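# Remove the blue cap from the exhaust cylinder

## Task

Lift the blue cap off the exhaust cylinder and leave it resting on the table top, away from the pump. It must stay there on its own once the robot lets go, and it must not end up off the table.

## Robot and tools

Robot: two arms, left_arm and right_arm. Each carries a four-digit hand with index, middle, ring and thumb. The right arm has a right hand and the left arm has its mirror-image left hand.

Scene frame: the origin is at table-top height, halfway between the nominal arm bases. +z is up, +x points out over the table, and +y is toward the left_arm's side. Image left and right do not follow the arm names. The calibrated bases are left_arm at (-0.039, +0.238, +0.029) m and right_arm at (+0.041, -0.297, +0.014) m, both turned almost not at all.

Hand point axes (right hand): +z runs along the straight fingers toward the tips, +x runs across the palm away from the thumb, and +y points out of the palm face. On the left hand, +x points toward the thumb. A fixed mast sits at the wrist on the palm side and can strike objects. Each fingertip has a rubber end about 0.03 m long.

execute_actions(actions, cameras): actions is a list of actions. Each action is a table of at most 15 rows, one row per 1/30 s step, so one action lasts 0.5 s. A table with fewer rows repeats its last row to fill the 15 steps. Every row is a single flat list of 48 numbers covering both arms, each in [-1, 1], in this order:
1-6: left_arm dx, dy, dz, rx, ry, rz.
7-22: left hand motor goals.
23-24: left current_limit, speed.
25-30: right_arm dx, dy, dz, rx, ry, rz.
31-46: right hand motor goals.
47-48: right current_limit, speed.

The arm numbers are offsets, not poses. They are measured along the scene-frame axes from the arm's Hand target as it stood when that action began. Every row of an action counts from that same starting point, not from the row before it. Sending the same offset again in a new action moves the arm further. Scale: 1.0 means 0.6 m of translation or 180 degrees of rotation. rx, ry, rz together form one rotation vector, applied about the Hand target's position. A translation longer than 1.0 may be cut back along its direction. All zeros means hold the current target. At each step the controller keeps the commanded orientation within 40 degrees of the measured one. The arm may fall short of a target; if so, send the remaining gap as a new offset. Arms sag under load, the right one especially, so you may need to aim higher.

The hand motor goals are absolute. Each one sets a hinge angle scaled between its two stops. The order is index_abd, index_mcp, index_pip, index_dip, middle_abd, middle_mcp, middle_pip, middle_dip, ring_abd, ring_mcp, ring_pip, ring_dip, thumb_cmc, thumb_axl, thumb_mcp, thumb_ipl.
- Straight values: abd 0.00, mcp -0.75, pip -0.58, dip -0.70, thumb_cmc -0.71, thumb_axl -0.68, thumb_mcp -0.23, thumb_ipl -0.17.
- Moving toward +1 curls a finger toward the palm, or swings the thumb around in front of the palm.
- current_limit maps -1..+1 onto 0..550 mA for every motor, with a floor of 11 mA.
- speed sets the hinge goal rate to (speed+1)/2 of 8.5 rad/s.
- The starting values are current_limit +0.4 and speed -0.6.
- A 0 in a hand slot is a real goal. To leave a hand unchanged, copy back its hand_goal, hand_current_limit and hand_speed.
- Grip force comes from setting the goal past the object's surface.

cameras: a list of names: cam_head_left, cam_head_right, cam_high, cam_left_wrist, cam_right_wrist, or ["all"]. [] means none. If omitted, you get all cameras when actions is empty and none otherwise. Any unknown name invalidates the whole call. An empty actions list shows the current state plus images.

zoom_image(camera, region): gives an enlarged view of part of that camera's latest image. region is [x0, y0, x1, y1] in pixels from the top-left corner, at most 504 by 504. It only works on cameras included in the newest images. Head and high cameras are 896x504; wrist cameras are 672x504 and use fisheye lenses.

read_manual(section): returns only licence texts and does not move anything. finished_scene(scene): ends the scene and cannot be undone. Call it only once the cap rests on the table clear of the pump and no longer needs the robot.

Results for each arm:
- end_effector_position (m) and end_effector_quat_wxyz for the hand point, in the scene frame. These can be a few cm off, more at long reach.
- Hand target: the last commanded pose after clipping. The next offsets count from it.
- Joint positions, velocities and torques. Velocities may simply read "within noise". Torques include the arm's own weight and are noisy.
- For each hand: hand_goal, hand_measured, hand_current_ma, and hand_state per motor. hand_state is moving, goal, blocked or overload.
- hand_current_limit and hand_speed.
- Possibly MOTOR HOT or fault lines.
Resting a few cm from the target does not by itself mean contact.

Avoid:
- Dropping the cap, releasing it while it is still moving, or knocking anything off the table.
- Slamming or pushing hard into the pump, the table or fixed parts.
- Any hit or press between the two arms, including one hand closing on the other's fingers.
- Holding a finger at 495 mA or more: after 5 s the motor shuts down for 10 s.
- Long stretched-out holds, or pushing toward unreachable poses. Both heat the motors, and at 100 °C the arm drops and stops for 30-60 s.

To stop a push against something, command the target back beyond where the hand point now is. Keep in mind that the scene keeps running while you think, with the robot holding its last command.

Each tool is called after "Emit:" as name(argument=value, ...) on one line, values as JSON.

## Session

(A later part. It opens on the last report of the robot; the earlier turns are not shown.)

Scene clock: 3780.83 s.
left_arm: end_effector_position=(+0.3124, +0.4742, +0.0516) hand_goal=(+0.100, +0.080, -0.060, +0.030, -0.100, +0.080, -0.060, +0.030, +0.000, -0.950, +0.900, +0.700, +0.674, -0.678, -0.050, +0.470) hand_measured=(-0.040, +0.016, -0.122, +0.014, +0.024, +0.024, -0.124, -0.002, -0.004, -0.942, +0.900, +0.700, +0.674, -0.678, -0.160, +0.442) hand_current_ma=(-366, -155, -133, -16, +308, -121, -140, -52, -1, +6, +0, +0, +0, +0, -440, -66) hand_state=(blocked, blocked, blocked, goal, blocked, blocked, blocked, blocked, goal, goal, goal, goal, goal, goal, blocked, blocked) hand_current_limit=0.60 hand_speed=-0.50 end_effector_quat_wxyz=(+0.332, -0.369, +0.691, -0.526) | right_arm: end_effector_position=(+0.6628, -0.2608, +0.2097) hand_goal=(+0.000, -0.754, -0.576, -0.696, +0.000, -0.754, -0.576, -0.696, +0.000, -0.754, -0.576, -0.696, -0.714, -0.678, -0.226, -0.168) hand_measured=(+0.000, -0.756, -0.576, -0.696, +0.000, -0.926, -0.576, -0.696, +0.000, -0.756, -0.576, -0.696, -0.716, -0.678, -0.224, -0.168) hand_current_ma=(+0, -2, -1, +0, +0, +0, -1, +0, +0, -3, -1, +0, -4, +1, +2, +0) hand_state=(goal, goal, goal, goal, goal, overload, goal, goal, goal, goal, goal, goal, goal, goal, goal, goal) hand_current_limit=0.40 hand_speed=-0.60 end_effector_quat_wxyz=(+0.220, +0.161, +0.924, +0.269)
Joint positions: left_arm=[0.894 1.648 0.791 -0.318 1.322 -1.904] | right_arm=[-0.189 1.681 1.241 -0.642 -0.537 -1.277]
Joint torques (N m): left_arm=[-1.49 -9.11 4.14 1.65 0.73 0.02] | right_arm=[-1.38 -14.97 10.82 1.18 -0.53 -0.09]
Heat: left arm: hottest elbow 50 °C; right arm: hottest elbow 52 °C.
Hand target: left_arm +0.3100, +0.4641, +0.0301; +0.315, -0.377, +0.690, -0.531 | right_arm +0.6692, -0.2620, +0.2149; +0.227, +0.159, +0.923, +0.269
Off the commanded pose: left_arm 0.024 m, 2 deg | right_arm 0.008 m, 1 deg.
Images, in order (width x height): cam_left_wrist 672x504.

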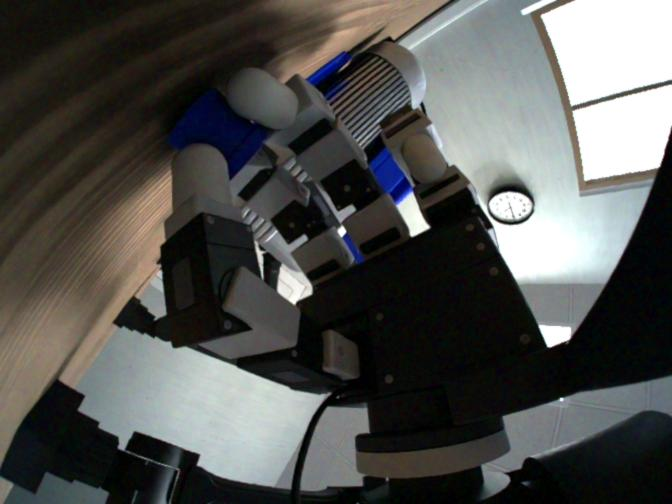

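Emit:
execute_actions(actions=[[[0.0,0.0,0.01,0,0,0,0.04,0.03,-0.11,0.0,-0.04,0.03,-0.12,0.0,0,-0.95,0.9,0.7,0.674,-0.678,-0.17,0.43,0.3,-0.8,0,0,0,0,0,0,0,-0.754,-0.576,-0.696,0,-0.754,-0.576,-0.696,0,-0.754,-0.576,-0.696,-0.714,-0.678,-0.226,-0.168,0.4,-0.6]],[[0.0,0.0,0,0,0,0,0.0,0.03,-0.11,0.0,-0.0,0.03,-0.12,0.0,0,-0.95,0.9,0.7,0.674,-0.678,-0.24,0.47,0.3,-0.8,0,0,0,0,0,0,0,-0.754,-0.576,-0.696,0,-0.754,-0.576,-0.696,0,-0.754,-0.576,-0.696,-0.714,-0.678,-0.226,-0.168,0.4,-0.6]]], cameras=["cam_left_wrist"])

Emit:
zoom_image(camera="cam_left_wrist", region=[100, 40, 340, 240])

Scene clock: 3796.20 s.
left_arm: end_effector_position=(+0.3122, +0.4746, +0.0511) hand_goal=(+0.000, +0.030, -0.110, +0.000, +0.000, +0.030, -0.120, +0.000, +0.000, -0.950, +0.900, +0.700, +0.674, -0.678, -0.240, +0.470) hand_measured=(-0.046, +0.028, -0.116, +0.002, +0.046, +0.030, -0.130, -0.008, -0.004, -0.942, +0.900, +0.700, +0.674, -0.678, -0.238, +0.466) hand_current_ma=(-69, -1, -5, +1, +71, +0, -8, -7, -1, +6, +0, +0, +0, +0, +1, -2) hand_state=(blocked, goal, goal, goal, blocked, goal, goal, goal, goal, goal, goal, goal, goal, goal, goal, goal) hand_current_limit=0.30 hand_speed=-0.80 end_effector_quat_wxyz=(+0.332, -0.369, +0.692, -0.524) | right_arm: end_effector_position=(+0.6628, -0.2608, +0.2097) hand_goal=(+0.000, -0.754, -0.576, -0.696, +0.000, -0.754, -0.576, -0.696, +0.000, -0.754, -0.576, -0.696, -0.714, -0.678, -0.226, -0.168) hand_measured=(+0.000, -0.756, -0.576, -0.696, +0.000, -0.926, -0.576, -0.696, +0.000, -0.756, -0.576, -0.696, -0.716, -0.678, -0.224, -0.168) hand_current_ma=(+0, -2, -1, +0, +0, +0, -1, +0, +0, -3, -1, +0, -4, +1, +2, +0) hand_state=(goal, goal, goal, goal, goal, overload, goal, goal, goal, goal, goal, goal, goal, goal, goal, goal) hand_current_limit=0.40 hand_speed=-0.60 end_effector_quat_wxyz=(+0.220, +0.161, +0.924, +0.269)
Joint positions: left_arm=[0.894 1.648 0.791 -0.318 1.319 -1.904] | right_arm=[-0.189 1.681 1.241 -0.642 -0.537 -1.277]
Joint torques (N m): left_arm=[-1.49 -10.29 4.38 1.11 0.84 -0.01] | right_arm=[-0.97 -13.68 10.63 1.13 -0.58 -0.1]
Heat: left arm: hottest elbow 49 °C; right arm: hottest elbow 52 °C.
Hand target: left_arm +0.3100, +0.4641, +0.0361; +0.315, -0.377, +0.691, -0.531 | right_arm +0.6692, -0.2620, +0.2149; +0.227, +0.159, +0.923, +0.269
Off the commanded pose: left_arm 0.018 m, 2 deg | right_arm 0.008 m, 1 deg.
Images, in order (width x height): cam_left_wrist 672x504.

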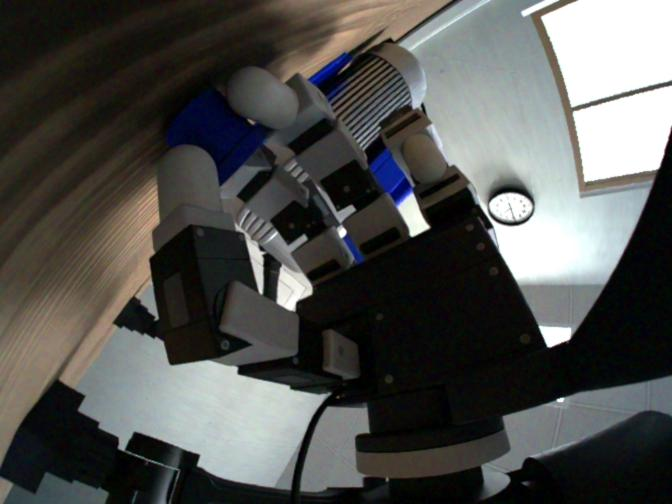

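Scaled by 2.100 from the camera's 672x504 image, which has a finer 960x720 frame.

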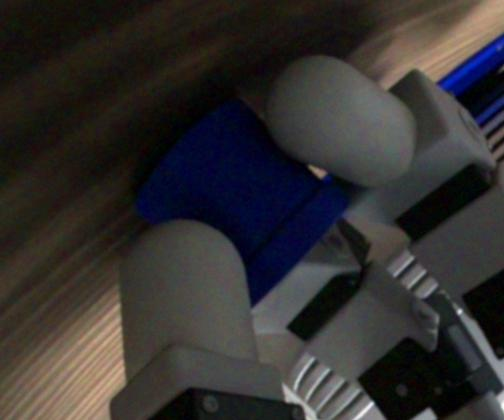

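Emit:
execute_actions(actions=[[[0.0,0.0,0,0,0,0,-0.05,0.03,-0.11,0.0,0.05,0.03,-0.12,0.0,0,-0.95,0.9,0.7,0.674,-0.678,-0.38,0.56,0.3,-0.7,0,0,0,0,0,0,0,-0.754,-0.576,-0.696,0,-0.754,-0.576,-0.696,0,-0.754,-0.576,-0.696,-0.714,-0.678,-0.226,-0.168,0.4,-0.6]],[[0.0,0.0,0,0,0,0,-0.1,0.03,-0.11,0.0,0.1,0.03,-0.12,0.0,0,-0.95,0.9,0.7,0.674,-0.678,-0.60,0.67,0.3,-0.6,0,0,0,0,0,0,0,-0.754,-0.576,-0.696,0,-0.754,-0.576,-0.696,0,-0.754,-0.576,-0.696,-0.714,-0.678,-0.226,-0.168,0.4,-0.6]]], cameras=["cam_left_wrist"])

Emit:
zoom_image(camera="cam_left_wrist", region=[100, 40, 340, 240])

Scene clock: 3806.93 s.
left_arm: end_effector_position=(+0.3108, +0.4730, +0.0493) hand_goal=(-0.100, +0.030, -0.110, +0.000, +0.100, +0.030, -0.120, +0.000, +0.000, -0.950, +0.900, +0.700, +0.674, -0.678, -0.600, +0.670) hand_measured=(-0.098, +0.032, -0.112, +0.002, +0.096, +0.030, -0.124, -0.004, -0.004, -0.942, +0.900, +0.700, +0.674, -0.678, -0.594, +0.668) hand_current_ma=(+1, +0, -1, +1, -1, +0, -2, -2, -1, +6, +0, +0, +0, +0, +6, -2) hand_state=(goal, goal, goal, goal, goal, goal, goal, goal, goal, goal, goal, goal, goal, goal, goal, goal) hand_current_limit=0.30 hand_speed=-0.60 end_effector_quat_wxyz=(+0.330, -0.371, +0.691, -0.525) | right_arm: end_effector_position=(+0.6628, -0.2608, +0.2097) hand_goal=(+0.000, -0.754, -0.576, -0.696, +0.000, -0.754, -0.576, -0.696, +0.000, -0.754, -0.576, -0.696, -0.714, -0.678, -0.226, -0.168) hand_measured=(+0.000, -0.756, -0.576, -0.696, +0.000, -0.926, -0.576, -0.696, +0.000, -0.756, -0.576, -0.696, -0.716, -0.678, -0.224, -0.168) hand_current_ma=(+0, -2, -1, +0, +0, +0, -1, +0, +0, -3, -1, +0, -4, +1, +2, +0) hand_state=(goal, goal, goal, goal, goal, overload, goal, goal, goal, goal, goal, goal, goal, goal, goal, goal) hand_current_limit=0.40 hand_speed=-0.60 end_effector_quat_wxyz=(+0.220, +0.161, +0.924, +0.269)
Joint positions: left_arm=[0.894 1.649 0.787 -0.318 1.317 -1.904] | right_arm=[-0.189 1.681 1.241 -0.642 -0.537 -1.277]
Joint torques (N m): left_arm=[-1.67 -10.29 4.62 1.09 0.9 -0.01] | right_arm=[-0.56 -14.15 10.54 1.24 -0.58 -0.08]
Heat: left arm: hottest elbow 48 °C; right arm: hottest elbow 52 °C.
Hand target: left_arm +0.3099, +0.4641, +0.0361; +0.315, -0.377, +0.691, -0.531 | right_arm +0.6692, -0.2620, +0.2149; +0.227, +0.159, +0.923, +0.269
Off the commanded pose: left_arm 0.016 m, 2 deg | right_arm 0.008 m, 1 deg.
Images, in order (width x height): cam_left_wrist 672x504.

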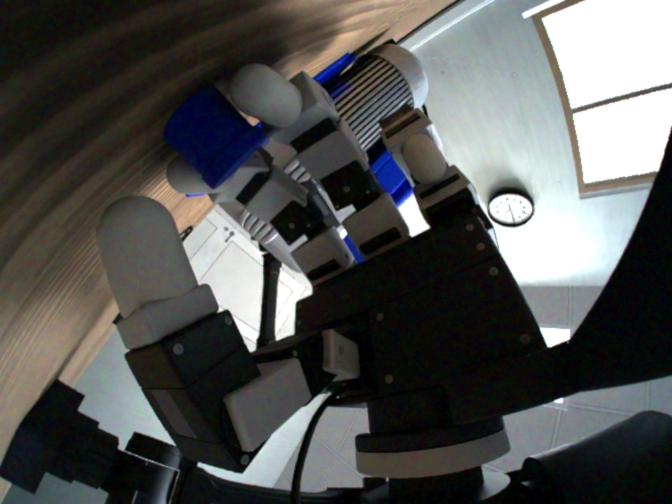

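Scaled by 2.100 from the camera's 672x504 image, which has a finer 960x720 frame.

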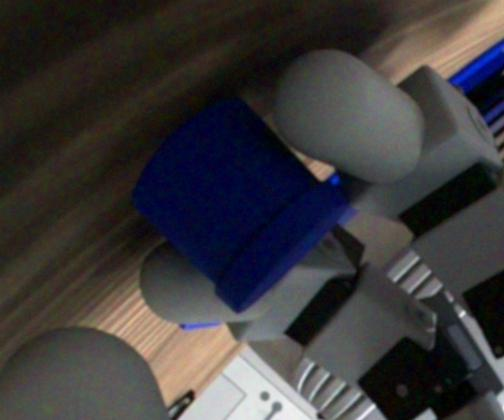

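Emit:
execute_actions(actions=[[[0.0,0.0,0,0,0,0,-0.14,0.03,-0.11,0.0,0.14,0.03,-0.12,0.0,0,-0.95,0.9,0.7,0.674,-0.678,-0.85,0.3,0.3,-0.5,0,0,0,0,0,0,0,-0.754,-0.576,-0.696,0,-0.754,-0.576,-0.696,0,-0.754,-0.576,-0.696,-0.714,-0.678,-0.226,-0.168,0.4,-0.6]],[[0.055,-0.03,0.004,0,0,0,-0.14,0.03,-0.11,0.0,0.14,0.03,-0.12,0.0,0,-0.95,0.9,0.7,0.674,-0.678,-0.85,-0.1,0.3,-0.5,0,0,0,0,0,0,0,-0.754,-0.576,-0.696,0,-0.754,-0.576,-0.696,0,-0.754,-0.576,-0.696,-0.714,-0.678,-0.226,-0.168,0.4,-0.6]]], cameras=["cam_left_wrist"])

Emit:
zoom_image(camera="cam_left_wrist", region=[80, 30, 340, 250])

Scene clock: 3822.53 s.
left_arm: end_effector_position=(+0.3454, +0.4515, +0.0514) hand_goal=(-0.140, +0.030, -0.110, +0.000, +0.140, +0.030, -0.120, +0.000, +0.000, -0.950, +0.900, +0.700, +0.674, -0.678, -0.850, -0.100) hand_measured=(-0.136, +0.032, -0.112, +0.002, +0.136, +0.032, -0.122, -0.004, -0.004, -0.942, +0.900, +0.700, +0.674, -0.678, -0.842, -0.096) hand_current_ma=(+1, +1, -1, +1, -2, +1, -1, -2, -1, +6, +0, +0, +0, +0, +11, +3) hand_state=(goal, goal, goal, goal, goal, goal, goal, goal, goal, goal, goal, goal, goal, goal, goal, goal) hand_current_limit=0.30 hand_speed=-0.50 end_effector_quat_wxyz=(+0.317, -0.355, +0.704, -0.528) | right_arm: end_effector_position=(+0.6628, -0.2608, +0.2097) hand_goal=(+0.000, -0.754, -0.576, -0.696, +0.000, -0.754, -0.576, -0.696, +0.000, -0.754, -0.576, -0.696, -0.714, -0.678, -0.226, -0.168) hand_measured=(+0.000, -0.756, -0.576, -0.696, +0.000, -0.926, -0.576, -0.696, +0.000, -0.756, -0.576, -0.696, -0.716, -0.678, -0.224, -0.168) hand_current_ma=(+0, -2, -1, +0, +0, +0, -1, +0, +0, -3, -1, +0, -4, +1, +2, +0) hand_state=(goal, goal, goal, goal, goal, overload, goal, goal, goal, goal, goal, goal, goal, goal, goal, goal) hand_current_limit=0.40 hand_speed=-0.60 end_effector_quat_wxyz=(+0.220, +0.161, +0.924, +0.269)
Joint positions: left_arm=[0.79 1.654 0.786 -0.146 1.282 -2.073] | right_arm=[-0.189 1.681 1.241 -0.642 -0.537 -1.277]
Joint torques (N m): left_arm=[-0.79 -10.58 4.82 1.73 0.79 -0.15] | right_arm=[0.09 -14.15 10.63 1.14 -0.59 -0.07]
Heat: left arm: hottest elbow 48 °C; right arm: hottest elbow 52 °C.
Hand target: left_arm +0.3431, +0.4459, +0.0384; +0.315, -0.377, +0.691, -0.531 | right_arm +0.6692, -0.2620, +0.2149; +0.227, +0.159, +0.923, +0.269
Off the commanded pose: left_arm 0.014 m, 3 deg | right_arm 0.008 m, 1 deg.
joint sent to its limit (left arm) — joint 6 (wrist roll), lower limit. The joint targets still meet the commanded pose.
Images, in order (width x height): cam_left_wrist 672x504.

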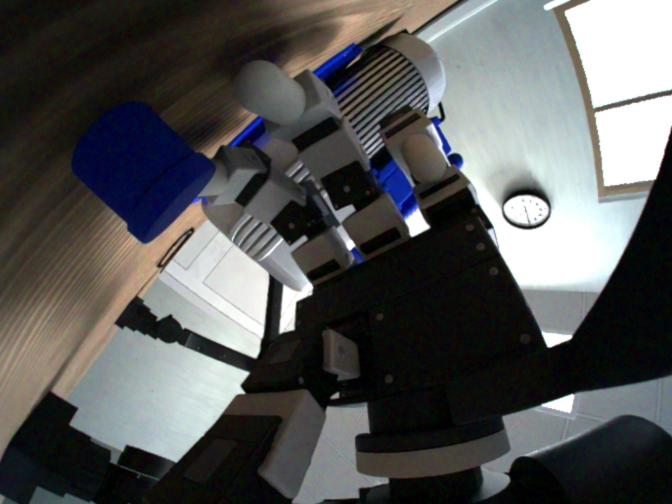

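Scaled by 1.938 from the camera's 672x504 image, which has a finer 960x720 frame.

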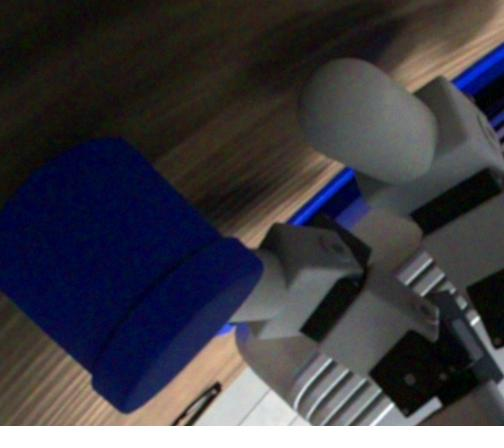

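Emit:
execute_actions(actions=[[[0.0,0.0,0.08,0,0,0,-0.1,0.03,-0.11,0.0,0.1,0.03,-0.12,0.0,0,-0.95,0.9,0.7,0.674,-0.678,-0.85,-0.1,0.3,-0.5,0,0,0,0,0,0,0,-0.754,-0.576,-0.696,0,-0.754,-0.576,-0.696,0,-0.754,-0.576,-0.696,-0.714,-0.678,-0.226,-0.168,0.4,-0.6]],[[0.0,0.0,0.12,0,0,0,-0.1,0.03,-0.11,0.0,0.1,0.03,-0.12,0.0,0,-0.95,0.9,0.7,0.674,-0.678,-0.85,-0.1,0.3,-0.5,0,0,0,0,0,0,0,-0.754,-0.576,-0.696,0,-0.754,-0.576,-0.696,0,-0.754,-0.576,-0.696,-0.714,-0.678,-0.226,-0.168,0.4,-0.6]],[[-0.05,0.04,0.15,0,0,0,-0.1,0.03,-0.11,0.0,0.1,0.03,-0.12,0.0,0,-0.95,0.9,0.7,0.674,-0.678,-0.85,-0.1,0.3,-0.5,0,0,0,0,0,0,0,-0.754,-0.576,-0.696,0,-0.754,-0.576,-0.696,0,-0.754,-0.576,-0.696,-0.714,-0.678,-0.226,-0.168,0.4,-0.6]]], cameras=["cam_high","cam_head_left"])

Emit:
zoom_image(camera="cam_head_left", region=[180, 120, 400, 320])

Scene clock: 3835.27 s.
left_arm: end_effector_position=(+0.3058, +0.4535, +0.2383) hand_goal=(-0.100, +0.030, -0.110, +0.000, +0.100, +0.030, -0.120, +0.000, +0.000, -0.950, +0.900, +0.700, +0.674, -0.678, -0.850, -0.100) hand_measured=(-0.102, +0.032, -0.112, +0.002, +0.102, +0.032, -0.122, -0.004, -0.004, -0.942, +0.900, +0.700, +0.674, -0.678, -0.842, -0.096) hand_current_ma=(-1, +1, -1, +1, +1, +1, -1, -2, -1, +6, +0, +0, +0, +0, +11, +2) hand_state=(goal, goal, goal, goal, goal, goal, goal, goal, goal, goal, goal, goal, goal, goal, goal, goal) hand_current_limit=0.30 hand_speed=-0.50 end_effector_quat_wxyz=(+0.308, -0.386, +0.685, -0.536) | right_arm: end_effector_position=(+0.6628, -0.2608, +0.2097) hand_goal=(+0.000, -0.754, -0.576, -0.696, +0.000, -0.754, -0.576, -0.696, +0.000, -0.754, -0.576, -0.696, -0.714, -0.678, -0.226, -0.168) hand_measured=(+0.000, -0.756, -0.576, -0.696, +0.000, -0.926, -0.576, -0.696, +0.000, -0.756, -0.576, -0.696, -0.716, -0.678, -0.224, -0.168) hand_current_ma=(+0, -2, -1, +0, +0, +0, -1, +0, +0, -3, -1, +0, -4, +1, +2, +0) hand_state=(goal, goal, goal, goal, goal, overload, goal, goal, goal, goal, goal, goal, goal, goal, goal, goal) hand_current_limit=0.40 hand_speed=-0.60 end_effector_quat_wxyz=(+0.220, +0.161, +0.924, +0.269)
Joint positions: left_arm=[0.875 1.317 1.017 -0.888 1.312 -1.958] | right_arm=[-0.189 1.681 1.241 -0.642 -0.537 -1.277]
Joint torques (N m): left_arm=[0.26 -8.64 11.32 0.4 1.09 0.11] | right_arm=[-0.38 -14.45 10.59 1.21 -0.67 -0.11]
Heat: left arm: hottest elbow 48 °C; right arm: hottest elbow 52 °C.
Hand target: left_arm +0.3130, +0.4700, +0.2485; +0.315, -0.377, +0.691, -0.531 | right_arm +0.6692, -0.2620, +0.2149; +0.227, +0.159, +0.923, +0.269
Off the commanded pose: left_arm 0.021 m, 2 deg | right_arm 0.008 m, 1 deg.
Images, in order (width x height): cam_head_left 896x504, cam_high 896x504.

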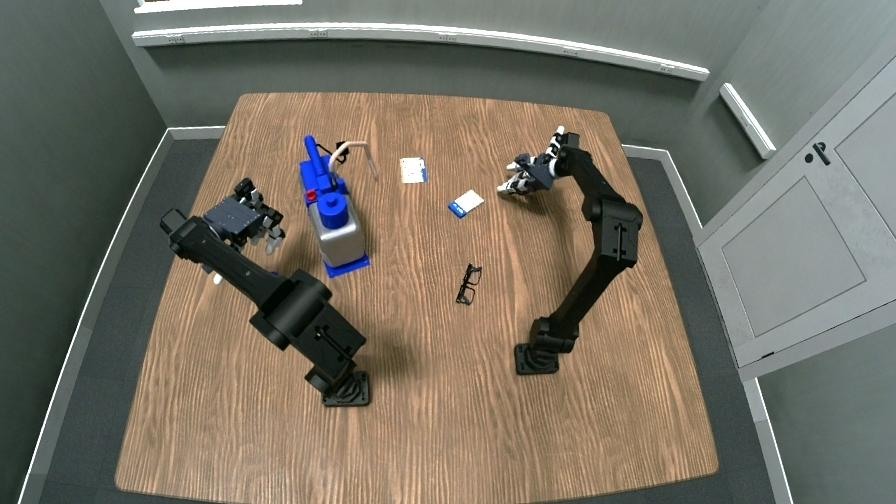

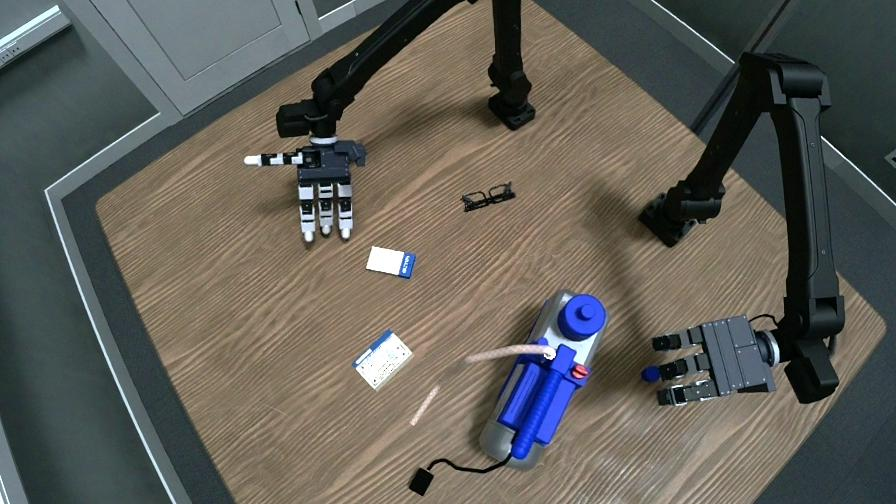

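Scaled by 2.291 from the camera's 896x504 image, which has a finer 1280x720 frame.

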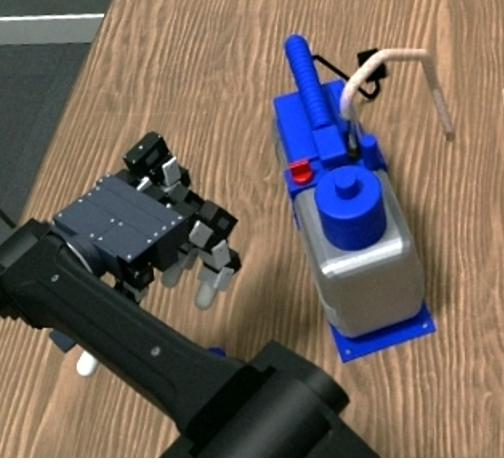

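Emit:
finished_scene(scene=2)

The scene is finished: the task was done.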